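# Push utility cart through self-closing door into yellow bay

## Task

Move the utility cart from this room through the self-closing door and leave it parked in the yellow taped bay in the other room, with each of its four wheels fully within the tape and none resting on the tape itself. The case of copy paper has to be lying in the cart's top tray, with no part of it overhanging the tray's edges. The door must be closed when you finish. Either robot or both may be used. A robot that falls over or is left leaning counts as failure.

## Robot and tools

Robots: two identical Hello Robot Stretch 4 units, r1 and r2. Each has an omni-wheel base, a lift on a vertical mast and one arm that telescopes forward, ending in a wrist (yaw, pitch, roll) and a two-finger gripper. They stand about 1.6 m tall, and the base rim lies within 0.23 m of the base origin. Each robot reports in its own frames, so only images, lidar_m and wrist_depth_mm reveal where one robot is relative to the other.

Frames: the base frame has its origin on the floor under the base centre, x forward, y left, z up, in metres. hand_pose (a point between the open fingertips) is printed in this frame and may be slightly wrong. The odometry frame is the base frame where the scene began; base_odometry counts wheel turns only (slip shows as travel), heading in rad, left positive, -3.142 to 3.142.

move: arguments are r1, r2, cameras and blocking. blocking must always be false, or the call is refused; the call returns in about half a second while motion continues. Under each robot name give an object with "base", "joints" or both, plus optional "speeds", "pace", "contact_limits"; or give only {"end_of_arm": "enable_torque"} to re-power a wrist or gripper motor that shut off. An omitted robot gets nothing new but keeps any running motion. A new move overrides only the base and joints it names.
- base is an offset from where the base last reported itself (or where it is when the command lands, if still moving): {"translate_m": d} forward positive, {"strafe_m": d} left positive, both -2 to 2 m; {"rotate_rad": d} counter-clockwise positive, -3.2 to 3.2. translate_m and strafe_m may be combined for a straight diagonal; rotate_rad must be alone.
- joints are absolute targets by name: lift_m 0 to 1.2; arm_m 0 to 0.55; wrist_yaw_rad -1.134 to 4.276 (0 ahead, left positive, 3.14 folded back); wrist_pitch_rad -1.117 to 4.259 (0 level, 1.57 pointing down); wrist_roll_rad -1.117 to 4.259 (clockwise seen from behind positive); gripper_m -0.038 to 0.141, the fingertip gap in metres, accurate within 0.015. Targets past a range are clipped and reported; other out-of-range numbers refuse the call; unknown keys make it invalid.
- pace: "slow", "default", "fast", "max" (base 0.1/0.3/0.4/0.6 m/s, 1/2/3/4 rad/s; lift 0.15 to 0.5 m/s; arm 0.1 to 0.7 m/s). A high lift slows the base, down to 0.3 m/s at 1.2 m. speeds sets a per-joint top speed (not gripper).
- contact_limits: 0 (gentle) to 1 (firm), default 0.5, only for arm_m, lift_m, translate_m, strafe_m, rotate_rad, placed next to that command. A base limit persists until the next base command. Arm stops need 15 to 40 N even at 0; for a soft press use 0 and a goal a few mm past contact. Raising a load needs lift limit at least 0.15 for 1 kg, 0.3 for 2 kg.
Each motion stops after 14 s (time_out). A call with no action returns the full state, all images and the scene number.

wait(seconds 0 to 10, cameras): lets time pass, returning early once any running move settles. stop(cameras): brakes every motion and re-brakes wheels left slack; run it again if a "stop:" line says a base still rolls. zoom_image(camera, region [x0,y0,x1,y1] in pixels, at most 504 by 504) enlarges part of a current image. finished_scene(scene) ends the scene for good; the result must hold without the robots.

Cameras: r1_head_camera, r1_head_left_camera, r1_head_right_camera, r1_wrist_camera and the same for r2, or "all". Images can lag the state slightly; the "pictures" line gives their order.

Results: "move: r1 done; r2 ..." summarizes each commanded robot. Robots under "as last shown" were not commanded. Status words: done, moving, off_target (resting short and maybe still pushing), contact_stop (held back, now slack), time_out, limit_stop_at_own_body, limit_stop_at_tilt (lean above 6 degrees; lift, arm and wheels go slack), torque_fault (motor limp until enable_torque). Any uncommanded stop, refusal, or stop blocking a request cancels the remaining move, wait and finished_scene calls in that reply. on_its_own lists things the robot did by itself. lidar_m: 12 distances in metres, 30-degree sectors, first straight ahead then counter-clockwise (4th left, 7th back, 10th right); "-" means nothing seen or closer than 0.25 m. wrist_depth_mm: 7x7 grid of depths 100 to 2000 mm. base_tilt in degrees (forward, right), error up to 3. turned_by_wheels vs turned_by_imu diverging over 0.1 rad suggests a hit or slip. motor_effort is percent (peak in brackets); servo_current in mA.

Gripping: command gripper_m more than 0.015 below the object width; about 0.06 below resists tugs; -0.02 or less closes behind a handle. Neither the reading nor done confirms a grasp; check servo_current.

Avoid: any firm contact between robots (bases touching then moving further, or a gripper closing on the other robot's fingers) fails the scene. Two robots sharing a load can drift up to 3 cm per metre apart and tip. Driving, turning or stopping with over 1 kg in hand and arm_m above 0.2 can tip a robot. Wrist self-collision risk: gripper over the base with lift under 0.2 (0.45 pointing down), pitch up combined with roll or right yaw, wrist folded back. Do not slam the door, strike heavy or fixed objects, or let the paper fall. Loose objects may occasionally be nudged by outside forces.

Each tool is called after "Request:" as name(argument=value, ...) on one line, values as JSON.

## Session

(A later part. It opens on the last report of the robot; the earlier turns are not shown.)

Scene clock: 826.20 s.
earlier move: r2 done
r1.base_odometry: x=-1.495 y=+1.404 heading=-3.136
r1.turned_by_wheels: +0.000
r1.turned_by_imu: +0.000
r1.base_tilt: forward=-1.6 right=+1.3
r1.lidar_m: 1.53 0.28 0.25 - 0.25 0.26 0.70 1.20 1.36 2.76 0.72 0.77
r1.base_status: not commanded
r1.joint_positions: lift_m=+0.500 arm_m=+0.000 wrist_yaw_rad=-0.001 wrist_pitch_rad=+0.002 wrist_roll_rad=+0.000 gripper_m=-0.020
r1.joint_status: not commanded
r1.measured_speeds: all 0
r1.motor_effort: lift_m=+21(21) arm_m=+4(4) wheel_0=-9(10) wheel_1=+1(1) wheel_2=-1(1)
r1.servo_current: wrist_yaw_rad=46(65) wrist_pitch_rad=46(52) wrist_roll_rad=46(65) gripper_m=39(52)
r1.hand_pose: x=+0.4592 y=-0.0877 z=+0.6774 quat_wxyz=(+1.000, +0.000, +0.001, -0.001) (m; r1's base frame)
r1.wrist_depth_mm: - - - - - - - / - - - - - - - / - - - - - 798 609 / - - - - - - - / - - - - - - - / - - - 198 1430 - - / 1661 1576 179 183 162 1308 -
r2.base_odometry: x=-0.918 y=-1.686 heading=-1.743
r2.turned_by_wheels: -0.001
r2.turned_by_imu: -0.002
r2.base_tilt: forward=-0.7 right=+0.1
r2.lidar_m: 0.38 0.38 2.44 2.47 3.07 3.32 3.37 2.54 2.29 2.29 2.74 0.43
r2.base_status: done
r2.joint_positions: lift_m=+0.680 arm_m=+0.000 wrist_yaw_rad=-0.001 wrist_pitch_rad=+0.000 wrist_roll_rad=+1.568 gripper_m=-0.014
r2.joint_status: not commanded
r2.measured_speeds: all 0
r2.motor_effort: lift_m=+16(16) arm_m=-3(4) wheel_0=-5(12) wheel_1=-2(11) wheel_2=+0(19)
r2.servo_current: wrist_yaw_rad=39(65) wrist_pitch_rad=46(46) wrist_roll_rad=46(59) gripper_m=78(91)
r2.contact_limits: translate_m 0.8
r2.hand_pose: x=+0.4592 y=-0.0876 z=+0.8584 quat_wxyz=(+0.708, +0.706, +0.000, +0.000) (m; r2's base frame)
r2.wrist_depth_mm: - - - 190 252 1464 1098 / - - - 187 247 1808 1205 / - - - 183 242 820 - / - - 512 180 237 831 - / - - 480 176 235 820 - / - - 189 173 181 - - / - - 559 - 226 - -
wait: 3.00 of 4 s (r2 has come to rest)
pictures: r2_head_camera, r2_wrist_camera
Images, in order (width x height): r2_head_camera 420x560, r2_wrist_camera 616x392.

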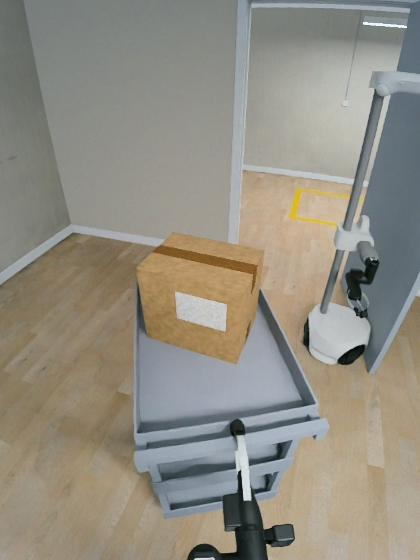

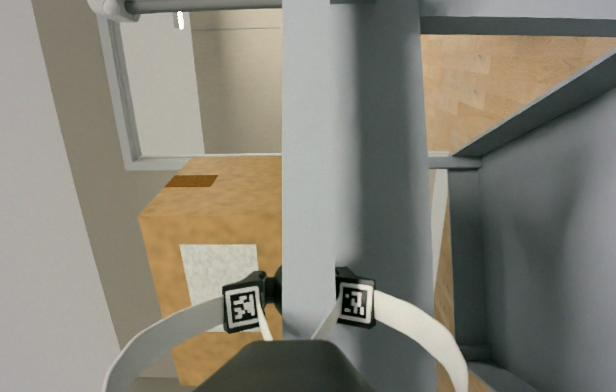

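Request:
move(blocking=false, r2={"base":{"translate_m":-0.117,"strafe_m":-0.025},"contact_limits":{"translate_m":0.8}}, cameras=[])

Request:
wait(seconds=2.5, cameras=[])

Request:
move(blocking=false, r2={"base":{"translate_m":0.025,"strafe_m":0.136},"contact_limits":{"translate_m":0.8}}, cameras=[])

Request:
wait(seconds=2.5, cameras=[])

Request:
move(blocking=false, r2={"base":{"rotate_rad":-0.095},"pace":"slow","contact_limits":{"rotate_rad":0.8}}, cameras=[])

Request:
wait(seconds=2, cameras=[])

Request:
move(blocking=false, r2={"base":{"translate_m":0.012,"strafe_m":0.137},"contact_limits":{"translate_m":0.8}}, cameras=[])

Request:
wait(seconds=2.5, cameras=[])

Request:
move(blocking=false, r2={"base":{"rotate_rad":-0.095},"pace":"slow","contact_limits":{"rotate_rad":0.8}}, cameras=[])

Request:
wait(seconds=2, cameras=[])

Request:
move(blocking=false, r2={"base":{"translate_m":-0.002,"strafe_m":0.138},"contact_limits":{"translate_m":0.8}}, cameras=[])

Request:
wait(seconds=2.5, cameras=[])

Request:
move(blocking=false, r2={"base":{"rotate_rad":-0.095},"pace":"slow","contact_limits":{"rotate_rad":0.8}}, cameras=[])

Request:
wait(seconds=2, cameras=["r2_head_camera"])

Request:
move(blocking=false, r2={"base":{"translate_m":-0.015,"strafe_m":0.137},"contact_limits":{"translate_m":0.8}}, cameras=[])

Request:
wait(seconds=2.5, cameras=[])

Request:
move(blocking=false, r2={"base":{"rotate_rad":-0.093},"pace":"slow","contact_limits":{"rotate_rad":0.8}}, cameras=[])

Request:
wait(seconds=2, cameras=["r2_head_camera","r1_head_right_camera","r2_wrist_camera"])

Scene clock: 857.50 s.
move: r2 moving
r1: as last shown
r1.lidar_m: 1.52 0.28 0.25 - 0.25 0.27 0.68 1.19 1.35 2.78 0.77 0.80
r1.motor_effort: lift_m=+21(21) arm_m=+4(4) wheel_0=-10(10) wheel_1=+1(1) wheel_2=-1(1)
r1.servo_current: wrist_yaw_rad=46(52) wrist_pitch_rad=46(46) wrist_roll_rad=52(59) gripper_m=46(46)
r1.wrist_depth_mm: - - - - - - - / - - - - - - - / - - - - 1464 - 609 / - - - - - - - / - - - - - - - / - - - 198 1430 - - / 1661 1618 178 183 162 1308 -
r2.base_odometry: x=-0.919 y=-1.654 heading=-1.743
r2.turned_by_wheels: +0.000
r2.turned_by_imu: +0.000
r2.base_tilt: forward=-0.7 right=+0.0
r2.lidar_m: 0.38 0.37 2.46 2.49 3.11 3.30 3.35 2.50 2.27 2.30 2.74 0.44
r2.base_status: translate_m moving; strafe_m moving
r2.joint_positions: lift_m=+0.680 arm_m=+0.000 wrist_yaw_rad=-0.001 wrist_pitch_rad=+0.000 wrist_roll_rad=+1.568 gripper_m=-0.014
r2.joint_status: not commanded
r2.measured_speeds: translate_m=-0.120 strafe_m=-0.024 rotate_rad=+0.000 lift_m=+0.000 arm_m=+0.000 wrist_yaw_rad=+0.000 wrist_pitch_rad=+0.000 wrist_roll_rad=+0.000
r2.motor_effort: lift_m=+16(16) arm_m=-3(4) wheel_0=-5(12) wheel_1=-10(10) wheel_2=+15(15)
r2.servo_current: wrist_yaw_rad=46(59) wrist_pitch_rad=33(46) wrist_roll_rad=46(52) gripper_m=85(85)
r2.contact_limits: translate_m 0.8
r2.hand_pose: x=+0.4592 y=-0.0876 z=+0.8584 quat_wxyz=(+0.708, +0.706, +0.000, +0.000) (m; r2's base frame)
r2.wrist_depth_mm: - - - 188 251 274 1160 / - - - 185 245 1756 1229 / - - - 182 243 798 - / - - 500 180 237 831 - / - - 480 176 234 820 - / - - 189 174 182 820 - / - - 564 - 228 - -
pictures: none
No camera images: "cameras" was empty.

Scene clock: 858.67 s.
earlier move: r2 done
r1.base_odometry: x=-1.495 y=+1.404 heading=-3.136
r1.turned_by_wheels: +0.000
r1.turned_by_imu: +0.000
r1.base_tilt: forward=-1.6 right=+1.3
r1.lidar_m: 1.22 0.30 0.25 - 0.25 0.27 0.69 1.21 1.37 2.78 0.89 0.82
r1.base_status: not commanded
r1.joint_positions: lift_m=+0.500 arm_m=+0.000 wrist_yaw_rad=-0.001 wrist_pitch_rad=+0.002 wrist_roll_rad=+0.000 gripper_m=-0.020
r1.joint_status: not commanded
r1.measured_speeds: all 0
r1.motor_effort: lift_m=+21(21) arm_m=+4(4) wheel_0=-10(10) wheel_1=+1(1) wheel_2=-1(1)
r1.servo_current: wrist_yaw_rad=46(72) wrist_pitch_rad=46(52) wrist_roll_rad=39(59) gripper_m=46(46)
r1.hand_pose: x=+0.4592 y=-0.0877 z=+0.6774 quat_wxyz=(+1.000, +0.000, +0.001, -0.001) (m; r1's base frame)
r1.wrist_depth_mm: - - - - - - 683 / - - - - - - 683 / - - - - 1537 - 615 / - - - - - - - / - - - - - - - / - - - 199 179 - - / 1661 1618 179 183 163 1576 -
r2.base_odometry: x=-0.923 y=-1.567 heading=-1.742
r2.turned_by_wheels: +0.000
r2.turned_by_imu: +0.001
r2.base_tilt: forward=-0.7 right=+0.0
r2.lidar_m: 0.38 0.38 2.51 2.54 3.13 3.23 3.23 2.47 2.23 2.26 2.82 0.46
r2.base_status: done
r2.joint_positions: lift_m=+0.680 arm_m=+0.000 wrist_yaw_rad=+0.001 wrist_pitch_rad=+0.000 wrist_roll_rad=+1.568 gripper_m=-0.014
r2.joint_status: not commanded
r2.measured_speeds: all 0
r2.motor_effort: lift_m=+16(16) arm_m=-4(4) wheel_0=+0(12) wheel_1=-1(12) wheel_2=+3(15)
r2.servo_current: wrist_yaw_rad=39(65) wrist_pitch_rad=39(46) wrist_roll_rad=46(59) gripper_m=78(85)
r2.contact_limits: translate_m 0.8
r2.hand_pose: x=+0.4594 y=-0.0870 z=+0.8584 quat_wxyz=(+0.708, +0.706, +0.000, +0.001) (m; r2's base frame)
r2.wrist_depth_mm: - - - 192 255 282 279 / - - - 188 249 1756 1229 / - - - 185 244 1661 - / - - 525 180 239 842 - / - - 477 177 234 809 - / - - 190 174 180 - - / - - 559 - 227 - -
wait: 1.17 of 2.5 s (r2 has come to rest)
pictures: none
No camera images: "cameras" was empty.

Scene clock: 859.17 s.
move: r2 moving
r1: as last shown
r1.base_tilt: forward=-1.6 right=+1.2
r1.lidar_m: 1.25 0.28 0.25 - 0.25 0.27 0.71 1.20 1.35 2.78 0.90 0.82
r1.servo_current: wrist_yaw_rad=52(52) wrist_pitch_rad=46(52) wrist_roll_rad=59(59) gripper_m=39(46)
r1.wrist_depth_mm: - - - - - - 683 / - - - - - - 699 / - - - - 1537 - 615 / - - - - - - - / - - - - - - - / - - - 198 180 - - / 1618 1618 179 183 162 1576 -
r2.base_odometry: x=-0.892 y=-1.578 heading=-1.744
r2.turned_by_wheels: -0.001
r2.turned_by_imu: -0.002
r2.base_tilt: forward=-0.7 right=+0.1
r2.lidar_m: 0.37 0.35 2.48 2.49 3.09 3.23 3.26 2.49 2.26 2.28 2.85 0.43
r2.base_status: translate_m moving; strafe_m moving
r2.joint_positions: lift_m=+0.680 arm_m=+0.000 wrist_yaw_rad=-0.007 wrist_pitch_rad=+0.000 wrist_roll_rad=+1.568 gripper_m=-0.014
r2.joint_status: not commanded
r2.measured_speeds: translate_m=+0.022 strafe_m=+0.125 rotate_rad=+0.003 lift_m=+0.000 arm_m=+0.000 wrist_yaw_rad=-0.031 wrist_pitch_rad=+0.000 wrist_roll_rad=+0.000
r2.motor_effort: lift_m=+16(16) arm_m=-3(4) wheel_0=-14(18) wheel_1=+9(11) wheel_2=-12(12)
r2.servo_current: wrist_yaw_rad=65(65) wrist_pitch_rad=39(46) wrist_roll_rad=52(59) gripper_m=85(85)
r2.contact_limits: translate_m 0.8
r2.hand_pose: x=+0.4587 y=-0.0895 z=+0.8584 quat_wxyz=(+0.708, +0.706, -0.003, -0.002) (m; r2's base frame)
r2.wrist_depth_mm: - - - 198 262 289 285 / - - - 191 253 1808 1229 / - - - 187 247 1661 - / - - 539 181 241 842 - / - - 473 178 235 820 - / - - 187 173 181 - - / - - 539 - 224 - -
pictures: none
No camera images: "cameras" was empty.

Scene clock: 860.40 s.
earlier move: r2 done
r1.base_odometry: x=-1.495 y=+1.404 heading=-3.136
r1.turned_by_wheels: +0.000
r1.turned_by_imu: +0.000
r1.base_tilt: forward=-1.6 right=+1.2
r1.lidar_m: 1.73 0.29 0.25 - 0.25 0.27 0.70 1.21 1.38 2.77 0.84 0.80
r1.base_status: not commanded
r1.joint_positions: lift_m=+0.500 arm_m=+0.000 wrist_yaw_rad=-0.001 wrist_pitch_rad=+0.002 wrist_roll_rad=+0.000 gripper_m=-0.020
r1.joint_status: not commanded
r1.measured_speeds: all 0
r1.motor_effort: lift_m=+21(21) arm_m=+4(4) wheel_0=-10(10) wheel_1=+1(1) wheel_2=-1(1)
r1.servo_current: wrist_yaw_rad=59(72) wrist_pitch_rad=39(52) wrist_roll_rad=46(65) gripper_m=39(52)
r1.hand_pose: x=+0.4592 y=-0.0877 z=+0.6774 quat_wxyz=(+1.000, +0.000, +0.001, -0.001) (m; r1's base frame)
r1.wrist_depth_mm: - - - - - - - / - - - - - - - / - - - - - 1366 - / - - - - - - - / - - - - - - - / - - - 198 1499 1397 - / 1618 1576 179 183 154 1336 -
r2.base_odometry: x=-0.793 y=-1.614 heading=-1.743
r2.turned_by_wheels: +0.001
r2.turned_by_imu: +0.000
r2.base_tilt: forward=-0.7 right=+0.0
r2.lidar_m: 0.38 0.43 2.37 2.39 2.94 3.20 3.25 2.60 2.37 2.41 2.87 0.42
r2.base_status: done
r2.joint_positions: lift_m=+0.680 arm_m=+0.000 wrist_yaw_rad=-0.007 wrist_pitch_rad=+0.000 wrist_roll_rad=+1.568 gripper_m=-0.014
r2.joint_status: not commanded
r2.measured_speeds: all 0
r2.motor_effort: lift_m=+16(16) arm_m=-4(4) wheel_0=-2(19) wheel_1=+3(12) wheel_2=-7(14)
r2.servo_current: wrist_yaw_rad=59(72) wrist_pitch_rad=46(46) wrist_roll_rad=46(59) gripper_m=78(85)
r2.contact_limits: translate_m 0.8
r2.hand_pose: x=+0.4586 y=-0.0895 z=+0.8584 quat_wxyz=(+0.708, +0.706, -0.003, -0.003) (m; r2's base frame)
r2.wrist_depth_mm: - - - 165 222 1618 1205 / - - - 166 224 1537 - / - - 544 168 226 820 - / - - 462 169 229 809 - / - - 512 170 229 831 - / - - 189 172 181 - - / - - - - 233 - -
wait: 1.23 of 2.5 s (r2 has come to rest)
pictures: none
No camera images: "cameras" was empty.

Scene clock: 860.90 s.
move: r2 moving
r1: as last shown
r1.base_tilt: forward=-1.6 right=+1.3
r1.lidar_m: 1.74 0.31 0.25 - 0.25 0.26 0.72 1.19 1.34 2.78 0.86 0.82
r1.servo_current: wrist_yaw_rad=46(72) wrist_pitch_rad=46(46) wrist_roll_rad=46(59) gripper_m=46(46)
r1.wrist_depth_mm: - - - - - - - / - - - - - - - / - - - - - 1464 - / - - - - - - - / - - - - - - - / - - - 199 1499 - - / 1661 1576 178 183 154 1308 -
r2.base_odometry: x=-0.793 y=-1.615 heading=-1.830
r2.turned_by_wheels: -0.087
r2.turned_by_imu: -0.085
r2.base_tilt: forward=-0.7 right=+0.1
r2.lidar_m: 0.38 0.37 2.39 2.39 2.76 3.21 3.23 2.73 2.37 2.38 2.81 0.44
r2.base_status: rotate_rad moving
r2.joint_positions: lift_m=+0.680 arm_m=+0.000 wrist_yaw_rad=+0.003 wrist_pitch_rad=+0.000 wrist_roll_rad=+1.568 gripper_m=-0.014
r2.joint_status: not commanded
r2.measured_speeds: translate_m=+0.000 strafe_m=-0.001 rotate_rad=-0.136 lift_m=+0.000 arm_m=+0.000 wrist_yaw_rad=-0.009 wrist_pitch_rad=+0.000 wrist_roll_rad=+0.000
r2.motor_effort: lift_m=+16(16) arm_m=-4(4) wheel_0=+3(11) wheel_1=+5(10) wheel_2=+8(10)
r2.servo_current: wrist_yaw_rad=46(65) wrist_pitch_rad=39(46) wrist_roll_rad=52(52) gripper_m=78(85)
r2.contact_limits: rotate_rad 0.8
r2.hand_pose: x=+0.4596 y=-0.0864 z=+0.8584 quat_wxyz=(+0.708, +0.706, +0.001, +0.001) (m; r2's base frame)
r2.wrist_depth_mm: - - - 181 241 1397 1138 / - - - 179 238 1708 1160 / - - - 178 236 798 - / - - 469 176 235 820 - / - - 492 175 233 809 - / - - 189 173 182 809 - / - - 580 - 229 - -
pictures: none
No camera images: "cameras" was empty.

Scene clock: 861.30 s.
earlier move: r2 done
r1.base_odometry: x=-1.495 y=+1.404 heading=-3.136
r1.turned_by_wheels: +0.000
r1.turned_by_imu: +0.000
r1.base_tilt: forward=-1.6 right=+1.3
r1.lidar_m: 1.72 0.29 0.25 - 0.25 0.26 0.71 1.20 1.36 2.78 0.91 0.81
r1.base_status: not commanded
r1.joint_positions: lift_m=+0.500 arm_m=+0.000 wrist_yaw_rad=-0.001 wrist_pitch_rad=+0.002 wrist_roll_rad=+0.000 gripper_m=-0.020
r1.joint_status: not commanded
r1.measured_speeds: all 0
r1.motor_effort: lift_m=+21(21) arm_m=+4(4) wheel_0=-10(10) wheel_1=+1(1) wheel_2=-1(1)
r1.servo_current: wrist_yaw_rad=46(72) wrist_pitch_rad=46(52) wrist_roll_rad=46(59) gripper_m=39(46)
r1.hand_pose: x=+0.4592 y=-0.0877 z=+0.6774 quat_wxyz=(+1.000, +0.000, +0.001, -0.001) (m; r1's base frame)
r1.wrist_depth_mm: - - - - - - - / - - - - - - - / - - - - - 1397 - / - - - - - - - / - - - - - - - / - - - 199 1537 1366 - / 1661 1576 178 184 154 1281 -
r2.base_odometry: x=-0.793 y=-1.615 heading=-1.837
r2.turned_by_wheels: -0.007
r2.turned_by_imu: -0.006
r2.base_tilt: forward=-0.7 right=+0.0
r2.lidar_m: 0.38 0.41 2.36 2.40 2.71 3.20 3.20 2.75 2.35 2.37 2.78 0.42
r2.base_status: done
r2.joint_positions: lift_m=+0.680 arm_m=+0.000 wrist_yaw_rad=+0.002 wrist_pitch_rad=+0.000 wrist_roll_rad=+1.568 gripper_m=-0.014
r2.joint_status: not commanded
r2.measured_speeds: all 0
r2.motor_effort: lift_m=+16(16) arm_m=-3(4) wheel_0=+4(11) wheel_1=+4(10) wheel_2=+6(10)
r2.servo_current: wrist_yaw_rad=39(65) wrist_pitch_rad=46(46) wrist_roll_rad=52(59) gripper_m=91(91)
r2.contact_limits: rotate_rad 0.8
r2.hand_pose: x=+0.4595 y=-0.0867 z=+0.8584 quat_wxyz=(+0.708, +0.706, +0.001, +0.001) (m; r2's base frame)
r2.wrist_depth_mm: - - - 186 246 1281 1078 / - - - 182 242 1756 1229 / - - - 181 239 809 - / - - 488 178 236 831 - / - - 488 175 234 820 - / - - 189 173 181 809 - / - - 574 - 229 - -
wait: 0.40 of 2 s (r2 has come to rest)
pictures: none
No camera images: "cameras" was empty.

Scene clock: 861.80 s.
move: r2 moving
r1: as last shown
r1.lidar_m: 1.80 0.29 0.25 - 0.25 0.28 0.71 1.21 1.36 2.78 0.89 0.81
r1.servo_current: wrist_yaw_rad=39(72) wrist_pitch_rad=39(52) wrist_roll_rad=46(59) gripper_m=46(46)
r1.wrist_depth_mm: - - - - - - - / - - - - - - - / - - - - - 1499 - / - - - - - - - / - - - - - - - / - - - 198 1537 946 - / 1661 1576 179 183 154 1336 -
r2.base_odometry: x=-0.761 y=-1.626 heading=-1.837
r2.turned_by_wheels: -0.001
r2.turned_by_imu: -0.001
r2.base_tilt: forward=-0.7 right=+0.1
r2.lidar_m: 0.38 0.41 2.35 2.34 2.74 3.21 3.18 2.78 2.40 2.41 2.83 0.44
r2.base_status: translate_m moving; strafe_m moving
r2.joint_positions: lift_m=+0.680 arm_m=+0.000 wrist_yaw_rad=-0.003 wrist_pitch_rad=+0.000 wrist_roll_rad=+1.568 gripper_m=-0.014
r2.joint_status: not commanded
r2.measured_speeds: translate_m=+0.011 strafe_m=+0.132 rotate_rad=+0.002 lift_m=+0.000 arm_m=+0.000 wrist_yaw_rad=+0.000 wrist_pitch_rad=+0.000 wrist_roll_rad=+0.000
r2.motor_effort: lift_m=+16(16) arm_m=-3(4) wheel_0=-13(13) wheel_1=+10(11) wheel_2=-9(9)
r2.servo_current: wrist_yaw_rad=52(52) wrist_pitch_rad=46(46) wrist_roll_rad=39(52) gripper_m=78(91)
r2.contact_limits: translate_m 0.8
r2.hand_pose: x=+0.4591 y=-0.0882 z=+0.8584 quat_wxyz=(+0.708, +0.706, -0.001, -0.001) (m; r2's base frame)
r2.wrist_depth_mm: - - - 182 242 1308 1160 / - - - 181 240 1756 1138 / - - - 178 237 809 - / - - 477 177 235 820 - / - - 488 175 232 820 - / - - 190 173 181 809 - / - - 580 - 228 - -
pictures: none
No camera images: "cameras" was empty.

Scene clock: 863.00 s.
earlier move: r2 done
r1.base_odometry: x=-1.495 y=+1.404 heading=-3.136
r1.turned_by_wheels: +0.000
r1.turned_by_imu: +0.000
r1.base_tilt: forward=-1.6 right=+1.3
r1.lidar_m: 4.98 0.31 0.25 - 0.25 0.27 0.68 1.20 1.36 2.77 0.91 0.83
r1.base_status: not commanded
r1.joint_positions: lift_m=+0.500 arm_m=+0.000 wrist_yaw_rad=-0.001 wrist_pitch_rad=+0.002 wrist_roll_rad=+0.000 gripper_m=-0.020
r1.joint_status: not commanded
r1.measured_speeds: all 0
r1.motor_effort: lift_m=+21(21) arm_m=+4(4) wheel_0=-10(10) wheel_1=+1(1) wheel_2=+0(1)
r1.servo_current: wrist_yaw_rad=59(78) wrist_pitch_rad=46(52) wrist_roll_rad=33(59) gripper_m=46(46)
r1.hand_pose: x=+0.4592 y=-0.0877 z=+0.6774 quat_wxyz=(+1.000, +0.000, +0.001, -0.001) (m; r1's base frame)
r1.wrist_depth_mm: - - - - - - - / - - - - - - - / - - - - - 1499 - / - - - - - - - / - - - - - - - / - - - 198 - 1499 - / 1661 1618 179 183 154 1308 1537
r2.base_odometry: x=-0.664 y=-1.662 heading=-1.837
r2.turned_by_wheels: +0.000
r2.turned_by_imu: +0.000
r2.base_tilt: forward=-0.7 right=+0.0
r2.lidar_m: 0.39 0.42 2.24 2.24 2.62 3.18 3.18 2.90 2.50 2.52 2.95 0.43
r2.base_status: done
r2.joint_positions: lift_m=+0.680 arm_m=+0.000 wrist_yaw_rad=-0.003 wrist_pitch_rad=+0.000 wrist_roll_rad=+1.568 gripper_m=-0.014
r2.joint_status: not commanded
r2.measured_speeds: all 0
r2.motor_effort: lift_m=+16(16) arm_m=-3(4) wheel_0=-3(17) wheel_1=+2(12) wheel_2=-6(11)
r2.servo_current: wrist_yaw_rad=39(59) wrist_pitch_rad=39(46) wrist_roll_rad=52(59) gripper_m=85(91)
r2.contact_limits: translate_m 0.8
r2.hand_pose: x=+0.4590 y=-0.0884 z=+0.8584 quat_wxyz=(+0.708, +0.706, -0.001, -0.001) (m; r2's base frame)
r2.wrist_depth_mm: - - - 156 211 1708 1205 / - - - 158 216 741 - / - - 492 162 220 - - / - - 469 164 224 809 - / - - 535 168 229 842 - / - - 189 171 181 - - / - - - - 236 - 517
wait: 1.20 of 2.5 s (r2 has come to rest)
pictures: none
No camera images: "cameras" was empty.

Scene clock: 863.50 s.
move: r2 moving
r1: as last shown
r1.lidar_m: 4.98 0.30 0.25 - 0.25 0.26 0.71 1.21 1.34 2.76 0.90 0.80
r1.motor_effort: lift_m=+21(21) arm_m=+4(4) wheel_0=-10(10) wheel_1=+1(1) wheel_2=-1(1)
r1.servo_current: wrist_yaw_rad=65(65) wrist_pitch_rad=39(46) wrist_roll_rad=33(59) gripper_m=46(46)
r1.wrist_depth_mm: - - - - - - - / - - - - - - - / - - - - - 1499 - / - - - - - - - / - - - - - - - / - - - 198 - 1464 - / 1708 1618 179 184 154 1308 1499
r2.base_odometry: x=-0.664 y=-1.662 heading=-1.924
r2.turned_by_wheels: -0.087
r2.turned_by_imu: -0.085
r2.base_tilt: forward=-0.6 right=+0.1
r2.lidar_m: 0.38 0.42 2.27 2.24 2.48 3.19 3.19 3.05 2.52 2.49 2.82 0.43
r2.base_status: rotate_rad moving
r2.joint_positions: lift_m=+0.680 arm_m=+0.000 wrist_yaw_rad=+0.003 wrist_pitch_rad=+0.000 wrist_roll_rad=+1.568 gripper_m=-0.014
r2.joint_status: not commanded
r2.measured_speeds: translate_m=+0.000 strafe_m=-0.001 rotate_rad=-0.136 lift_m=+0.000 arm_m=+0.000 wrist_yaw_rad=-0.002 wrist_pitch_rad=+0.000 wrist_roll_rad=+0.000
r2.motor_effort: lift_m=+16(16) arm_m=-4(4) wheel_0=+6(10) wheel_1=+5(9) wheel_2=+9(9)
r2.servo_current: wrist_yaw_rad=59(59) wrist_pitch_rad=39(46) wrist_roll_rad=52(52) gripper_m=78(91)
r2.contact_limits: rotate_rad 0.8
r2.hand_pose: x=+0.4596 y=-0.0865 z=+0.8584 quat_wxyz=(+0.708, +0.706, +0.001, +0.001) (m; r2's base frame)
r2.wrist_depth_mm: - - - 172 230 1336 1205 / - - - 173 231 1661 574 / - - 597 173 230 809 - / - - 462 173 232 820 - / - - 504 173 231 820 - / - - 189 174 181 - - / - - - - 233 - -
pictures: none
No camera images: "cameras" was empty.

Scene clock: 863.90 s.
earlier move: r2 done
r1.base_odometry: x=-1.495 y=+1.404 heading=-3.136
r1.turned_by_wheels: +0.000
r1.turned_by_imu: +0.000
r1.base_tilt: forward=-1.6 right=+1.3
r1.lidar_m: 4.97 0.30 0.25 - 0.25 0.28 0.69 1.19 1.37 2.77 0.91 0.82
r1.base_status: not commanded
r1.joint_positions: lift_m=+0.500 arm_m=+0.000 wrist_yaw_rad=-0.001 wrist_pitch_rad=+0.002 wrist_roll_rad=+0.000 gripper_m=-0.020
r1.joint_status: not commanded
r1.measured_speeds: all 0
r1.motor_effort: lift_m=+21(21) arm_m=+4(4) wheel_0=-10(10) wheel_1=+1(1) wheel_2=-1(1)
r1.servo_current: wrist_yaw_rad=46(65) wrist_pitch_rad=46(46) wrist_roll_rad=46(65) gripper_m=46(46)
r1.hand_pose: x=+0.4592 y=-0.0877 z=+0.6774 quat_wxyz=(+1.000, +0.000, +0.001, -0.001) (m; r1's base frame)
r1.wrist_depth_mm: - - - - - - - / - - - - - - - / - - - - - 1537 - / - - - - - - - / - - - - - 1576 - / - - - 198 - 1499 - / 1708 1576 179 183 154 1308 1537
r2.base_odometry: x=-0.664 y=-1.662 heading=-1.931
r2.turned_by_wheels: -0.007
r2.turned_by_imu: -0.006
r2.base_tilt: forward=-0.7 right=+0.0
r2.lidar_m: 0.39 0.43 2.27 2.25 2.47 3.19 3.19 3.07 2.54 2.50 2.78 0.43
r2.base_status: done
r2.joint_positions: lift_m=+0.680 arm_m=+0.000 wrist_yaw_rad=+0.003 wrist_pitch_rad=+0.000 wrist_roll_rad=+1.568 gripper_m=-0.014
r2.joint_status: not commanded
r2.measured_speeds: all 0
r2.motor_effort: lift_m=+16(16) arm_m=-4(4) wheel_0=+3(10) wheel_1=+4(9) wheel_2=+5(9)
r2.servo_current: wrist_yaw_rad=46(59) wrist_pitch_rad=39(46) wrist_roll_rad=39(52) gripper_m=78(91)
r2.contact_limits: rotate_rad 0.8
r2.hand_pose: x=+0.4596 y=-0.0866 z=+0.8584 quat_wxyz=(+0.708, +0.706, +0.001, +0.001) (m; r2's base frame)
r2.wrist_depth_mm: - - - 175 234 1308 1229 / - - - 175 234 1808 559 / - - 609 174 233 831 - / - - 469 174 233 831 - / - - 496 174 233 831 - / - - 189 173 181 831 - / - - 615 - 232 - -
wait: 0.40 of 2 s (r2 has come to rest)
pictures: none
No camera images: "cameras" was empty.

Scene clock: 864.40 s.
move: r2 moving
r1: as last shown
r1.base_tilt: forward=-1.6 right=+1.2
r1.lidar_m: 4.96 0.27 0.25 - 0.25 0.25 0.69 1.19 1.38 2.78 0.93 0.82
r1.servo_current: wrist_yaw_rad=59(65) wrist_pitch_rad=46(52) wrist_roll_rad=46(59) gripper_m=39(46)
r1.wrist_depth_mm: - - - - - - - / - - - - - - - / - - - - - 1537 - / - - - - - - - / - - - - - - - / - - - 198 - 1499 - / 1708 1618 178 183 154 1308 1464
r2.base_odometry: x=-0.630 y=-1.674 heading=-1.931
r2.turned_by_wheels: +0.000
r2.turned_by_imu: +0.000
r2.base_tilt: forward=-0.7 right=+0.1
r2.lidar_m: 0.39 0.40 2.21 2.22 2.48 3.18 3.17 3.12 2.56 2.53 2.83 0.43
r2.base_status: translate_m moving; strafe_m moving
r2.joint_positions: lift_m=+0.680 arm_m=+0.000 wrist_yaw_rad=-0.001 wrist_pitch_rad=+0.000 wrist_roll_rad=+1.568 gripper_m=-0.014
r2.joint_status: not commanded
r2.measured_speeds: translate_m=-0.001 strafe_m=+0.140 rotate_rad=-0.005 lift_m=+0.000 arm_m=+0.000 wrist_yaw_rad=-0.021 wrist_pitch_rad=+0.000 wrist_roll_rad=+0.000
r2.motor_effort: lift_m=+16(16) arm_m=-4(4) wheel_0=-13(14) wheel_1=+11(11) wheel_2=+3(5)
r2.servo_current: wrist_yaw_rad=39(52) wrist_pitch_rad=46(46) wrist_roll_rad=46(59) gripper_m=85(85)
r2.contact_limits: translate_m 0.8
r2.hand_pose: x=+0.4592 y=-0.0878 z=+0.8584 quat_wxyz=(+0.708, +0.706, -0.001, +0.000) (m; r2's base frame)
r2.wrist_depth_mm: - - - 171 230 1366 1182 / - - - 172 230 1708 580 / - - 585 172 230 798 - / - - 466 172 231 820 - / - - 504 172 231 820 - / - - 190 173 181 - - / - - - - 231 - -
pictures: none
No camera images: "cameras" was empty.

Scene clock: 865.57 s.
earlier move: r2 done
r1.base_odometry: x=-1.495 y=+1.404 heading=-3.136
r1.turned_by_wheels: +0.000
r1.turned_by_imu: +0.000
r1.base_tilt: forward=-1.6 right=+1.2
r1.lidar_m: 4.98 0.31 0.25 - 0.25 0.26 0.69 1.18 1.35 2.77 0.95 0.88
r1.base_status: not commanded
r1.joint_positions: lift_m=+0.500 arm_m=+0.000 wrist_yaw_rad=-0.001 wrist_pitch_rad=+0.002 wrist_roll_rad=+0.000 gripper_m=-0.020
r1.joint_status: not commanded
r1.measured_speeds: all 0
r1.motor_effort: lift_m=+21(21) arm_m=+4(4) wheel_0=-10(10) wheel_1=+1(1) wheel_2=-1(1)
r1.servo_current: wrist_yaw_rad=39(65) wrist_pitch_rad=46(52) wrist_roll_rad=46(59) gripper_m=46(52)
r1.hand_pose: x=+0.4592 y=-0.0877 z=+0.6774 quat_wxyz=(+1.000, +0.000, +0.001, -0.001) (m; r1's base frame)
r1.wrist_depth_mm: - - - - - - - / - - - - - - - / - - - - - 1618 - / - - - - - - - / - - - - - - - / - - - 198 - 1537 - / 1661 1618 179 183 154 1060 1308
r2.base_odometry: x=-0.534 y=-1.709 heading=-1.931
r2.turned_by_wheels: +0.000
r2.turned_by_imu: +0.000
r2.base_tilt: forward=-0.7 right=+0.0
r2.lidar_m: 0.40 0.45 2.12 2.10 2.32 3.16 3.14 3.25 2.68 2.64 2.93 0.41
r2.base_status: done
r2.joint_positions: lift_m=+0.680 arm_m=+0.000 wrist_yaw_rad=-0.003 wrist_pitch_rad=+0.000 wrist_roll_rad=+1.568 gripper_m=-0.014
r2.joint_status: not commanded
r2.measured_speeds: all 0
r2.motor_effort: lift_m=+16(16) arm_m=-4(4) wheel_0=-2(15) wheel_1=+2(12) wheel_2=+3(5)
r2.servo_current: wrist_yaw_rad=59(59) wrist_pitch_rad=39(46) wrist_roll_rad=52(59) gripper_m=78(85)
r2.contact_limits: translate_m 0.8
r2.hand_pose: x=+0.4590 y=-0.0883 z=+0.8584 quat_wxyz=(+0.708, +0.706, -0.001, -0.001) (m; r2's base frame)
r2.wrist_depth_mm: - - - 147 202 1464 603 / - - 569 151 208 - - / - - 459 155 213 - - / - - 484 160 220 820 - / - - 554 166 227 - - / - - 189 170 181 - - / - - - - 241 1863 508
wait: 1.17 of 2.5 s (r2 has come to rest)
pictures: none
No camera images: "cameras" was empty.

Scene clock: 866.07 s.
move: r2 moving
r1: as last shown
r1.base_tilt: forward=-1.6 right=+1.3
r1.lidar_m: 4.98 0.29 0.25 - 0.25 0.25 0.73 1.22 1.35 2.78 0.95 0.87
r1.servo_current: wrist_yaw_rad=46(59) wrist_pitch_rad=39(46) wrist_roll_rad=52(59) gripper_m=39(46)
r1.wrist_depth_mm: - - - - - - - / - - - - - - - / - - - - - - - / - - - - - - - / - - - - - - - / - - - 199 - 1537 - / 1708 1618 179 184 154 1308 1308
r2.base_odometry: x=-0.535 y=-1.709 heading=-2.018
r2.turned_by_wheels: -0.088
r2.turned_by_imu: -0.085
r2.base_tilt: forward=-0.7 right=+0.1
r2.lidar_m: 0.38 0.42 2.13 2.09 2.26 3.20 3.16 3.39 2.69 2.63 2.83 0.44
r2.base_status: rotate_rad moving
r2.joint_positions: lift_m=+0.680 arm_m=+0.000 wrist_yaw_rad=+0.004 wrist_pitch_rad=+0.000 wrist_roll_rad=+1.568 gripper_m=-0.014
r2.joint_status: not commanded
r2.measured_speeds: translate_m=+0.000 strafe_m=+0.000 rotate_rad=-0.132 lift_m=+0.000 arm_m=+0.000 wrist_yaw_rad=+0.000 wrist_pitch_rad=+0.000 wrist_roll_rad=+0.000
r2.motor_effort: lift_m=+16(16) arm_m=-4(4) wheel_0=+4(11) wheel_1=+5(9) wheel_2=+8(10)
r2.servo_current: wrist_yaw_rad=52(59) wrist_pitch_rad=39(46) wrist_roll_rad=46(52) gripper_m=78(85)
r2.contact_limits: rotate_rad 0.8
r2.hand_pose: x=+0.4596 y=-0.0864 z=+0.8584 quat_wxyz=(+0.708, +0.706, +0.001, +0.001) (m; r2's base frame)
r2.wrist_depth_mm: - - - 163 220 1366 1205 / - - - 165 223 1464 - / - - 535 167 225 820 - / - - 466 169 228 831 - / - - 517 171 230 820 - / - - 189 173 182 - - / - - - - 236 - -
pictures: none
No camera images: "cameras" was empty.

Scene clock: 866.47 s.
earlier move: r2 done
r1.base_odometry: x=-1.495 y=+1.404 heading=-3.136
r1.turned_by_wheels: +0.000
r1.turned_by_imu: +0.000
r1.base_tilt: forward=-1.6 right=+1.3
r1.lidar_m: 4.98 0.31 0.25 - 0.25 0.26 0.69 1.21 1.36 2.79 0.94 0.85
r1.base_status: not commanded
r1.joint_positions: lift_m=+0.500 arm_m=+0.000 wrist_yaw_rad=-0.001 wrist_pitch_rad=+0.002 wrist_roll_rad=+0.000 gripper_m=-0.020
r1.joint_status: not commanded
r1.measured_speeds: all 0
r1.motor_effort: lift_m=+21(21) arm_m=+4(4) wheel_0=-10(10) wheel_1=+1(1) wheel_2=-1(1)
r1.servo_current: wrist_yaw_rad=52(59) wrist_pitch_rad=46(52) wrist_roll_rad=26(59) gripper_m=39(46)
r1.hand_pose: x=+0.4592 y=-0.0877 z=+0.6774 quat_wxyz=(+1.000, +0.000, +0.001, -0.001) (m; r1's base frame)
r1.wrist_depth_mm: - - - - - - - / - - - - - - - / - - - - - - - / - - - - - - - / - - - - - - - / - - - 198 - 1537 - / 1708 1537 178 184 154 1336 1308
r2.base_odometry: x=-0.534 y=-1.709 heading=-2.025
r2.turned_by_wheels: -0.006
r2.turned_by_imu: -0.006
r2.base_tilt: forward=-0.6 right=+0.0
r2.lidar_m: 0.39 0.45 2.15 2.10 2.25 3.20 3.17 3.36 2.70 2.66 2.77 0.41
r2.base_status: done
r2.joint_positions: lift_m=+0.680 arm_m=+0.000 wrist_yaw_rad=+0.003 wrist_pitch_rad=+0.000 wrist_roll_rad=+1.568 gripper_m=-0.014
r2.joint_status: not commanded
r2.measured_speeds: all 0
r2.motor_effort: lift_m=+16(16) arm_m=-4(4) wheel_0=+3(11) wheel_1=+5(9) wheel_2=+6(10)
r2.servo_current: wrist_yaw_rad=46(59) wrist_pitch_rad=39(46) wrist_roll_rad=52(52) gripper_m=85(85)
r2.contact_limits: rotate_rad 0.8
r2.hand_pose: x=+0.4596 y=-0.0865 z=+0.8584 quat_wxyz=(+0.708, +0.706, +0.001, +0.001) (m; r2's base frame)
r2.wrist_depth_mm: - 1808 - 166 222 1366 1229 / - - - 167 224 1464 - / - - 539 169 227 820 - / - - 459 170 229 831 - / - - 512 171 231 831 - / - - 189 173 182 - - / - - - - 235 - -
wait: 0.40 of 2 s (r2 has come to rest)
pictures: r2_head_camera
Images, in order (width x height): r2_head_camera 420x560.

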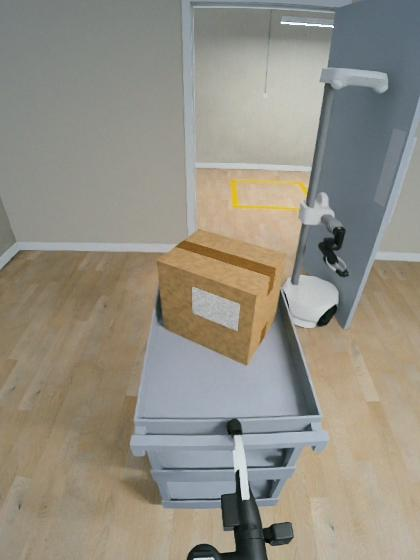

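Scene clock: 866.97 s.
move: r2 moving
r1: as last shown
r1.base_tilt: forward=-1.6 right=+1.2
r1.lidar_m: 4.97 0.30 0.25 - 0.25 0.27 0.70 1.22 1.39 2.76 0.97 0.86
r1.motor_effort: lift_m=+21(21) arm_m=+4(4) wheel_0=-10(10) wheel_1=+1(1) wheel_2=+0(1)
r1.servo_current: wrist_yaw_rad=46(65) wrist_pitch_rad=46(46) wrist_roll_rad=46(52) gripper_m=52(52)
r1.wrist_depth_mm: - - - - - - - / - - - - - - - / - - - - - - - / - - - - - - - / - - - - - - - / - - - 198 - 1618 - / 1708 1618 179 184 154 1308 1308
r2.base_odometry: x=-0.502 y=-1.720 heading=-2.025
r2.turned_by_wheels: +0.000
r2.turned_by_imu: +0.000
r2.base_tilt: forward=-0.7 right=+0.1
r2.lidar_m: 0.40 0.41 2.11 2.06 2.23 3.22 3.16 3.37 2.71 2.67 2.85 0.42
r2.base_status: translate_m moving; strafe_m moving
r2.joint_positions: lift_m=+0.680 arm_m=+0.000 wrist_yaw_rad=-0.001 wrist_pitch_rad=+0.000 wrist_roll_rad=+1.568 gripper_m=-0.014
r2.joint_status: not commanded
r2.measured_speeds: translate_m=-0.014 strafe_m=+0.132 rotate_rad=-0.005 lift_m=+0.000 arm_m=+0.000 wrist_yaw_rad=-0.027 wrist_pitch_rad=+0.000 wrist_roll_rad=+0.000
r2.motor_effort: lift_m=+16(16) arm_m=-4(4) wheel_0=-14(14) wheel_1=+10(11) wheel_2=+5(9)
r2.servo_current: wrist_yaw_rad=65(65) wrist_pitch_rad=39(46) wrist_roll_rad=46(59) gripper_m=78(91)
r2.contact_limits: translate_m 0.8
r2.hand_pose: x=+0.4592 y=-0.0878 z=+0.8584 quat_wxyz=(+0.708, +0.706, -0.001, +0.000) (m; r2's base frame)
r2.wrist_depth_mm: - 1863 - 164 220 1366 1205 / - - - 165 223 723 - / - - 530 167 225 809 - / - - 466 169 229 820 - / - - 521 171 230 831 - / - - 189 173 181 - - / - - - - 236 - -
pictures: none
No camera images: "cameras" was empty.

Scene clock: 868.17 s.
earlier move: r2 done
r1.base_odometry: x=-1.495 y=+1.404 heading=-3.136
r1.turned_by_wheels: +0.000
r1.turned_by_imu: +0.000
r1.base_tilt: forward=-1.6 right=+1.2
r1.lidar_m: 4.98 0.28 0.25 - 0.25 0.26 0.69 1.22 1.33 2.79 1.00 0.90
r1.base_status: not commanded
r1.joint_positions: lift_m=+0.500 arm_m=+0.000 wrist_yaw_rad=-0.001 wrist_pitch_rad=+0.002 wrist_roll_rad=+0.000 gripper_m=-0.020
r1.joint_status: not commanded
r1.measured_speeds: all 0
r1.motor_effort: lift_m=+21(21) arm_m=+4(4) wheel_0=-10(11) wheel_1=+1(1) wheel_2=-1(1)
r1.servo_current: wrist_yaw_rad=52(65) wrist_pitch_rad=33(52) wrist_roll_rad=59(65) gripper_m=46(52)
r1.hand_pose: x=+0.4592 y=-0.0877 z=+0.6774 quat_wxyz=(+1.000, +0.000, +0.001, -0.001) (m; r1's base frame)
r1.wrist_depth_mm: - - - - - - - / - - - - - - - / - - - - - - 1499 / - - - - - - - / - - - - - - - / - - - 199 - - 1397 / 1756 1661 179 184 154 1397 1281
r2.base_odometry: x=-0.405 y=-1.756 heading=-2.024
r2.turned_by_wheels: +0.000
r2.turned_by_imu: +0.000
r2.base_tilt: forward=-0.6 right=+0.0
r2.lidar_m: 0.40 0.48 2.00 1.96 2.12 3.12 3.12 3.35 2.83 2.78 2.98 0.39
r2.base_status: done
r2.joint_positions: lift_m=+0.680 arm_m=+0.000 wrist_yaw_rad=-0.004 wrist_pitch_rad=+0.000 wrist_roll_rad=+1.568 gripper_m=-0.014
r2.joint_status: not commanded
r2.measured_speeds: all 0
r2.motor_effort: lift_m=+16(16) arm_m=-3(4) wheel_0=-1(16) wheel_1=+1(11) wheel_2=+4(9)
r2.servo_current: wrist_yaw_rad=46(65) wrist_pitch_rad=39(52) wrist_roll_rad=46(65) gripper_m=78(91)
r2.contact_limits: translate_m 0.8
r2.hand_pose: x=+0.4590 y=-0.0884 z=+0.8584 quat_wxyz=(+0.708, +0.706, -0.001, -0.001) (m; r2's base frame)
r2.wrist_depth_mm: - - - 140 195 1366 - / - - 521 146 202 759 - / - - 445 151 210 - - / - - 496 157 218 820 - / - - 585 164 226 - - / - - 188 170 180 1808 - / - - - - 246 1808 488
wait: 1.20 of 2.5 s (r2 has come to rest)
pictures: none
No camera images: "cameras" was empty.

Scene clock: 868.67 s.
move: r2 moving
r1: as last shown
r1.base_tilt: forward=-1.6 right=+1.3
r1.lidar_m: 4.99 0.30 0.25 - 0.25 0.25 0.70 1.19 1.37 2.77 1.00 0.91
r1.motor_effort: lift_m=+21(21) arm_m=+4(4) wheel_0=-10(10) wheel_1=+1(1) wheel_2=-1(1)
r1.servo_current: wrist_yaw_rad=46(52) wrist_pitch_rad=46(46) wrist_roll_rad=52(59) gripper_m=46(46)
r1.wrist_depth_mm: - - - - - - - / - - - - - - - / - - - - - - - / - - - - - - - / - - - - - - - / - - - 198 - - - / 1708 1618 179 183 154 1078 1308
r2.base_odometry: x=-0.405 y=-1.756 heading=-2.110
r2.turned_by_wheels: -0.086
r2.turned_by_imu: -0.084
r2.base_tilt: forward=-0.7 right=+0.1
r2.lidar_m: 0.40 0.43 2.06 1.98 2.07 2.82 3.14 3.24 2.89 2.76 2.88 0.44
r2.base_status: rotate_rad moving
r2.joint_positions: lift_m=+0.680 arm_m=+0.000 wrist_yaw_rad=+0.004 wrist_pitch_rad=+0.000 wrist_roll_rad=+1.568 gripper_m=-0.014
r2.joint_status: not commanded
r2.measured_speeds: translate_m=+0.000 strafe_m=-0.002 rotate_rad=-0.126 lift_m=+0.000 arm_m=+0.000 wrist_yaw_rad=+0.000 wrist_pitch_rad=+0.000 wrist_roll_rad=+0.000
r2.motor_effort: lift_m=+16(16) arm_m=-4(4) wheel_0=+6(10) wheel_1=+4(9) wheel_2=+9(11)
r2.servo_current: wrist_yaw_rad=39(52) wrist_pitch_rad=46(46) wrist_roll_rad=39(59) gripper_m=78(85)
r2.contact_limits: rotate_rad 0.8
r2.hand_pose: x=+0.4597 y=-0.0863 z=+0.8584 quat_wxyz=(+0.708, +0.706, +0.001, +0.002) (m; r2's base frame)
r2.wrist_depth_mm: - 1756 - 154 209 1430 1205 / - - - 157 215 741 - / - - 488 161 219 - - / - - 473 165 224 809 - / - - 535 169 229 831 - / - - 189 172 182 - - / - - - - 239 - 512
pictures: none
No camera images: "cameras" was empty.

Scene clock: 869.07 s.
earlier move: r2 done
r1.base_odometry: x=-1.495 y=+1.404 heading=-3.136
r1.turned_by_wheels: +0.000
r1.turned_by_imu: +0.000
r1.base_tilt: forward=-1.6 right=+1.3
r1.lidar_m: 4.97 0.28 0.25 - 0.25 0.26 0.69 1.20 1.37 2.77 1.01 0.92
r1.base_status: not commanded
r1.joint_positions: lift_m=+0.500 arm_m=+0.000 wrist_yaw_rad=-0.001 wrist_pitch_rad=+0.002 wrist_roll_rad=+0.000 gripper_m=-0.020
r1.joint_status: not commanded
r1.measured_speeds: all 0
r1.motor_effort: lift_m=+21(21) arm_m=+4(4) wheel_0=-10(10) wheel_1=+1(1) wheel_2=-1(1)
r1.servo_current: wrist_yaw_rad=52(52) wrist_pitch_rad=46(52) wrist_roll_rad=46(59) gripper_m=46(46)
r1.hand_pose: x=+0.4592 y=-0.0877 z=+0.6774 quat_wxyz=(+1.000, +0.000, +0.001, -0.001) (m; r1's base frame)
r1.wrist_depth_mm: - - - - - - - / - - - - - - - / - - - - - - - / - - - - - - - / - - - - - - - / - - - 198 - - - / 1708 1537 179 184 154 1118 1308
r2.base_odometry: x=-0.405 y=-1.756 heading=-2.116
r2.turned_by_wheels: -0.006
r2.turned_by_imu: -0.005
r2.base_tilt: forward=-0.7 right=+0.1
r2.lidar_m: 0.39 0.44 2.03 1.97 2.07 2.83 3.18 3.22 2.88 2.76 2.91 0.42
r2.base_status: done
r2.joint_positions: lift_m=+0.680 arm_m=+0.000 wrist_yaw_rad=+0.004 wrist_pitch_rad=+0.000 wrist_roll_rad=+1.568 gripper_m=-0.014
r2.joint_status: not commanded
r2.measured_speeds: all 0
r2.motor_effort: lift_m=+16(16) arm_m=-4(4) wheel_0=+4(10) wheel_1=+5(9) wheel_2=+7(11)
r2.servo_current: wrist_yaw_rad=52(65) wrist_pitch_rad=39(46) wrist_roll_rad=46(65) gripper_m=85(85)
r2.contact_limits: rotate_rad 0.8
r2.hand_pose: x=+0.4597 y=-0.0863 z=+0.8584 quat_wxyz=(+0.708, +0.706, +0.001, +0.002) (m; r2's base frame)
r2.wrist_depth_mm: - 1756 - 156 213 1464 1229 / - - 1661 160 217 750 - / - - 496 163 220 809 - / - - 469 166 225 809 - / - - 535 169 229 831 - / - - 189 173 181 - - / - - - - 237 - 517
wait: 0.40 of 2 s (r2 has come to rest)
pictures: r1_head_right_camera, r2_head_camera, r2_wrist_camera
Images, in order (width x height): r1_head_right_camera 420x672, r2_head_camera 420x560, r2_wrist_camera 616x392.

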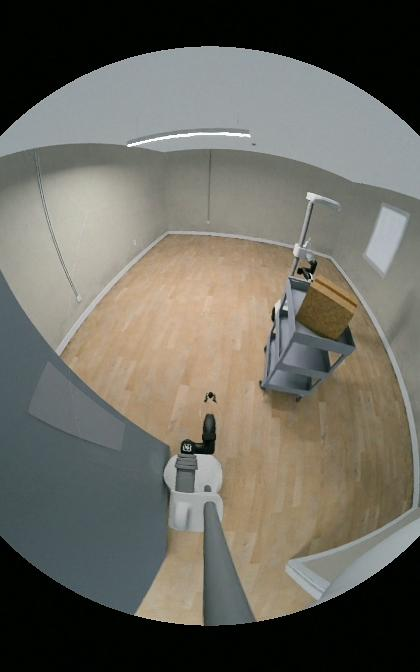

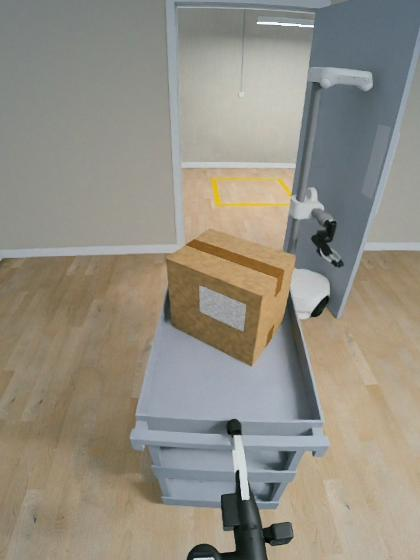

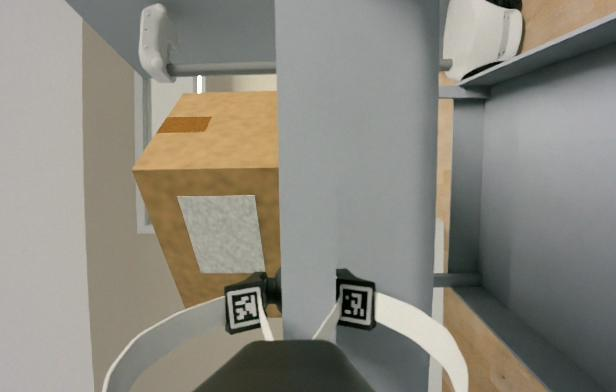

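Request:
move(blocking=false, r2={"base":{"translate_m":0.25,"strafe_m":-0.03},"pace":"slow","contact_limits":{"translate_m":0.8}}, cameras=[])

Request:
wait(seconds=4, cameras=["r2_head_camera"])

Scene clock: 876.47 s.
move: r2 moving
r1: as last shown
r1.base_tilt: forward=-1.6 right=+1.2
r1.lidar_m: 4.97 0.30 0.25 - 0.25 0.27 0.70 1.19 1.35 2.77 0.99 0.89
r1.servo_current: wrist_yaw_rad=52(59) wrist_pitch_rad=33(46) wrist_roll_rad=39(59) gripper_m=39(52)
r1.wrist_depth_mm: - - - - - - - / - - - - - - - / - - - - - - - / - - - - - - - / - - - - - - - / - - - 198 - - - / 1661 1576 179 183 154 1060 1336
r2.base_odometry: x=-0.412 y=-1.765 heading=-2.116
r2.turned_by_wheels: +0.000
r2.turned_by_imu: +0.001
r2.base_tilt: forward=-0.7 right=+0.1
r2.lidar_m: 0.41 0.43 2.05 1.96 2.09 2.83 3.17 3.26 2.89 2.75 2.88 0.43
r2.base_status: translate_m moving; strafe_m moving
r2.joint_positions: lift_m=+0.680 arm_m=+0.000 wrist_yaw_rad=+0.000 wrist_pitch_rad=+0.000 wrist_roll_rad=+1.568 gripper_m=-0.014
r2.joint_status: not commanded
r2.measured_speeds: translate_m=+0.049 strafe_m=-0.006 rotate_rad=+0.000 lift_m=+0.000 arm_m=+0.000 wrist_yaw_rad=-0.026 wrist_pitch_rad=+0.000 wrist_roll_rad=+0.000
r2.motor_effort: lift_m=+16(16) arm_m=-3(4) wheel_0=+10(10) wheel_1=+7(8) wheel_2=-12(12)
r2.servo_current: wrist_yaw_rad=46(52) wrist_pitch_rad=39(46) wrist_roll_rad=46(59) gripper_m=78(85)
r2.contact_limits: translate_m 0.8
r2.hand_pose: x=+0.4593 y=-0.0875 z=+0.8584 quat_wxyz=(+0.708, +0.706, +0.000, +0.000) (m; r2's base frame)
r2.wrist_depth_mm: - 1756 - 159 216 1397 1205 / - - - 161 219 1464 - / - - 508 164 222 809 - / - - 466 166 225 820 - / - - 525 169 229 831 - / - - 189 171 182 - - / - - - - 236 - -
pictures: none
No camera images: "cameras" was empty.

Scene clock: 879.77 s.
earlier move: r2 done
r1.base_odometry: x=-1.495 y=+1.404 heading=-3.136
r1.turned_by_wheels: +0.000
r1.turned_by_imu: +0.000
r1.base_tilt: forward=-1.6 right=+1.3
r1.lidar_m: 4.97 0.28 0.25 - 0.25 0.25 0.68 1.20 1.37 2.78 0.69 0.67
r1.base_status: not commanded
r1.joint_positions: lift_m=+0.500 arm_m=+0.000 wrist_yaw_rad=-0.001 wrist_pitch_rad=+0.002 wrist_roll_rad=+0.000 gripper_m=-0.020
r1.joint_status: not commanded
r1.measured_speeds: all 0
r1.motor_effort: lift_m=+21(21) arm_m=+4(4) wheel_0=-10(10) wheel_1=+1(1) wheel_2=-1(1)
r1.servo_current: wrist_yaw_rad=52(72) wrist_pitch_rad=46(52) wrist_roll_rad=59(72) gripper_m=46(52)
r1.hand_pose: x=+0.4592 y=-0.0877 z=+0.6774 quat_wxyz=(+1.000, +0.000, +0.001, -0.001) (m; r1's base frame)
r1.wrist_depth_mm: - - - - - - - / - - - - - - - / - - - - - - 1308 / - - - - - - - / - - - - - - - / - - - 198 - - 842 / 1708 1576 178 183 154 1255 1098
r2.base_odometry: x=-0.560 y=-1.954 heading=-2.116
r2.turned_by_wheels: +0.000
r2.turned_by_imu: +0.001
r2.base_tilt: forward=-0.7 right=+0.1
r2.lidar_m: 0.40 0.44 2.08 2.00 2.06 2.89 3.43 3.49 2.85 2.73 2.84 0.42
r2.base_status: done
r2.joint_positions: lift_m=+0.680 arm_m=+0.000 wrist_yaw_rad=+0.000 wrist_pitch_rad=+0.000 wrist_roll_rad=+1.568 gripper_m=-0.014
r2.joint_status: not commanded
r2.measured_speeds: all 0
r2.motor_effort: lift_m=+16(16) arm_m=-4(4) wheel_0=+7(11) wheel_1=+4(8) wheel_2=-4(16)
r2.servo_current: wrist_yaw_rad=26(59) wrist_pitch_rad=39(46) wrist_roll_rad=46(59) gripper_m=78(91)
r2.contact_limits: translate_m 0.8
r2.hand_pose: x=+0.4593 y=-0.0874 z=+0.8584 quat_wxyz=(+0.708, +0.706, +0.000, +0.000) (m; r2's base frame)
r2.wrist_depth_mm: - 1430 - 157 213 1255 1160 / - - - 160 218 778 - / - - 504 163 221 - - / - - 466 166 224 831 - / - - 525 168 229 820 - / - - 188 171 181 - - / - - - - 236 - 525
wait: 3.30 of 4 s (r2 has come to rest)
pictures: r2_head_camera
Images, in order (width x height): r2_head_camera 420x560.

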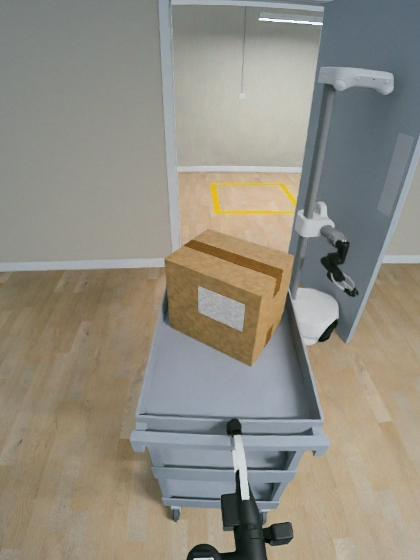

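Request:
move(blocking=false, r2={"base":{"translate_m":0.3,"strafe_m":-0.015},"pace":"slow","contact_limits":{"translate_m":0.8}}, cameras=[])

Request:
wait(seconds=4.5, cameras=["r2_head_camera","r1_head_right_camera"])

Scene clock: 885.50 s.
move: r2 moving
r1: as last shown
r1.base_tilt: forward=-1.6 right=+1.2
r1.lidar_m: 4.98 0.30 0.25 - 0.25 0.27 0.69 1.21 1.36 2.78 0.70 0.68
r1.servo_current: wrist_yaw_rad=52(52) wrist_pitch_rad=39(52) wrist_roll_rad=59(59) gripper_m=39(46)
r1.wrist_depth_mm: - - - - - - - / - - - - - - - / - - - - - - 1308 / - - - - - - - / - - - - - - - / - - - 198 - - 1308 / 1661 1618 179 183 154 1281 1098
r2.base_odometry: x=-0.567 y=-1.964 heading=-2.115
r2.turned_by_wheels: +0.000
r2.turned_by_imu: +0.001
r2.base_tilt: forward=-0.7 right=+0.0
r2.lidar_m: 0.39 0.42 2.09 2.00 2.11 2.87 3.47 3.50 2.86 2.75 2.85 0.42
r2.base_status: translate_m moving; strafe_m moving
r2.joint_positions: lift_m=+0.680 arm_m=+0.000 wrist_yaw_rad=+0.000 wrist_pitch_rad=+0.000 wrist_roll_rad=+1.568 gripper_m=-0.014
r2.joint_status: not commanded
r2.measured_speeds: translate_m=+0.050 strafe_m=-0.002 rotate_rad=+0.002 lift_m=+0.000 arm_m=+0.000 wrist_yaw_rad=+0.000 wrist_pitch_rad=+0.000 wrist_roll_rad=+0.000
r2.motor_effort: lift_m=+16(16) arm_m=-4(4) wheel_0=+9(12) wheel_1=+7(7) wheel_2=-10(12)
r2.servo_current: wrist_yaw_rad=46(52) wrist_pitch_rad=39(39) wrist_roll_rad=39(59) gripper_m=78(85)
r2.contact_limits: translate_m 0.8
r2.hand_pose: x=+0.4593 y=-0.0874 z=+0.8584 quat_wxyz=(+0.708, +0.706, +0.000, +0.000) (m; r2's base frame)
r2.wrist_depth_mm: - 1430 - 158 214 1229 1160 / - - - 160 218 750 - / - - 508 163 221 - - / - - 469 165 224 831 - / - - 525 169 228 831 - / - - 188 171 181 - - / - - - - 236 - 525
pictures: none
No camera images: "cameras" was empty.

Scene clock: 889.27 s.
earlier move: r2 done
r1.base_odometry: x=-1.495 y=+1.404 heading=-3.136
r1.turned_by_wheels: +0.000
r1.turned_by_imu: +0.000
r1.base_tilt: forward=-1.6 right=+1.3
r1.lidar_m: 4.98 0.27 0.25 - 0.25 0.27 0.70 1.21 1.35 0.67 0.50 0.67
r1.base_status: not commanded
r1.joint_positions: lift_m=+0.500 arm_m=+0.000 wrist_yaw_rad=-0.001 wrist_pitch_rad=+0.002 wrist_roll_rad=+0.000 gripper_m=-0.020
r1.joint_status: not commanded
r1.measured_speeds: all 0
r1.motor_effort: lift_m=+21(21) arm_m=+4(4) wheel_0=-10(10) wheel_1=+1(1) wheel_2=-1(1)
r1.servo_current: wrist_yaw_rad=39(65) wrist_pitch_rad=46(52) wrist_roll_rad=39(72) gripper_m=39(52)
r1.hand_pose: x=+0.4592 y=-0.0877 z=+0.6774 quat_wxyz=(+1.000, +0.000, +0.001, -0.001) (m; r1's base frame)
r1.wrist_depth_mm: - - - - - - - / - - - - - - 1118 / - - - - - - - / - - - - - - - / - - - - - - - / - - - 198 - - 1863 / 1708 1618 178 183 154 1576 1078
r2.base_odometry: x=-0.728 y=-2.202 heading=-2.115
r2.turned_by_wheels: +0.000
r2.turned_by_imu: +0.001
r2.base_tilt: forward=-0.7 right=+0.1
r2.lidar_m: 0.38 0.44 2.09 2.02 2.09 2.89 3.77 3.82 2.80 2.73 2.86 0.41
r2.base_status: done
r2.joint_positions: lift_m=+0.680 arm_m=+0.000 wrist_yaw_rad=+0.000 wrist_pitch_rad=+0.000 wrist_roll_rad=+1.568 gripper_m=-0.014
r2.joint_status: not commanded
r2.measured_speeds: all 0
r2.motor_effort: lift_m=+16(16) arm_m=-3(4) wheel_0=+4(12) wheel_1=+5(8) wheel_2=-5(12)
r2.servo_current: wrist_yaw_rad=46(59) wrist_pitch_rad=33(52) wrist_roll_rad=46(59) gripper_m=85(91)
r2.contact_limits: translate_m 0.8
r2.hand_pose: x=+0.4593 y=-0.0874 z=+0.8584 quat_wxyz=(+0.708, +0.706, +0.000, +0.000) (m; r2's base frame)
r2.wrist_depth_mm: 1863 1118 1138 163 219 1138 991 / - - - 164 221 1576 - / - - 525 167 224 798 - / - 1983 466 168 227 820 - / - 1863 517 170 230 820 - / - - 189 172 182 - - / - - - - 235 - -
wait: 3.77 of 4.5 s (r2 has come to rest)
pictures: r1_head_right_camera, r2_head_camera
Images, in order (width x height): r1_head_right_camera 420x672, r2_head_camera 420x560.

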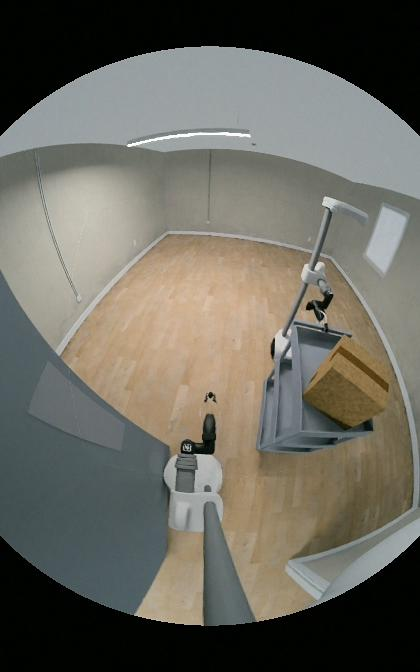

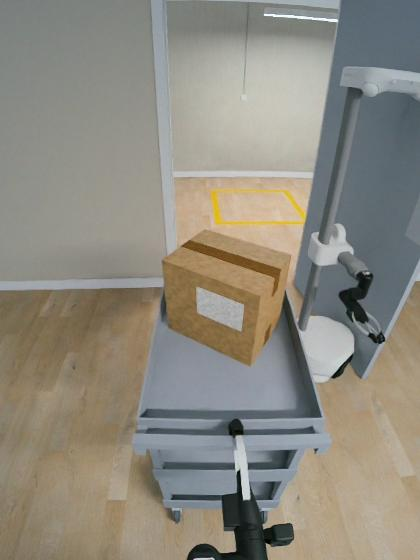

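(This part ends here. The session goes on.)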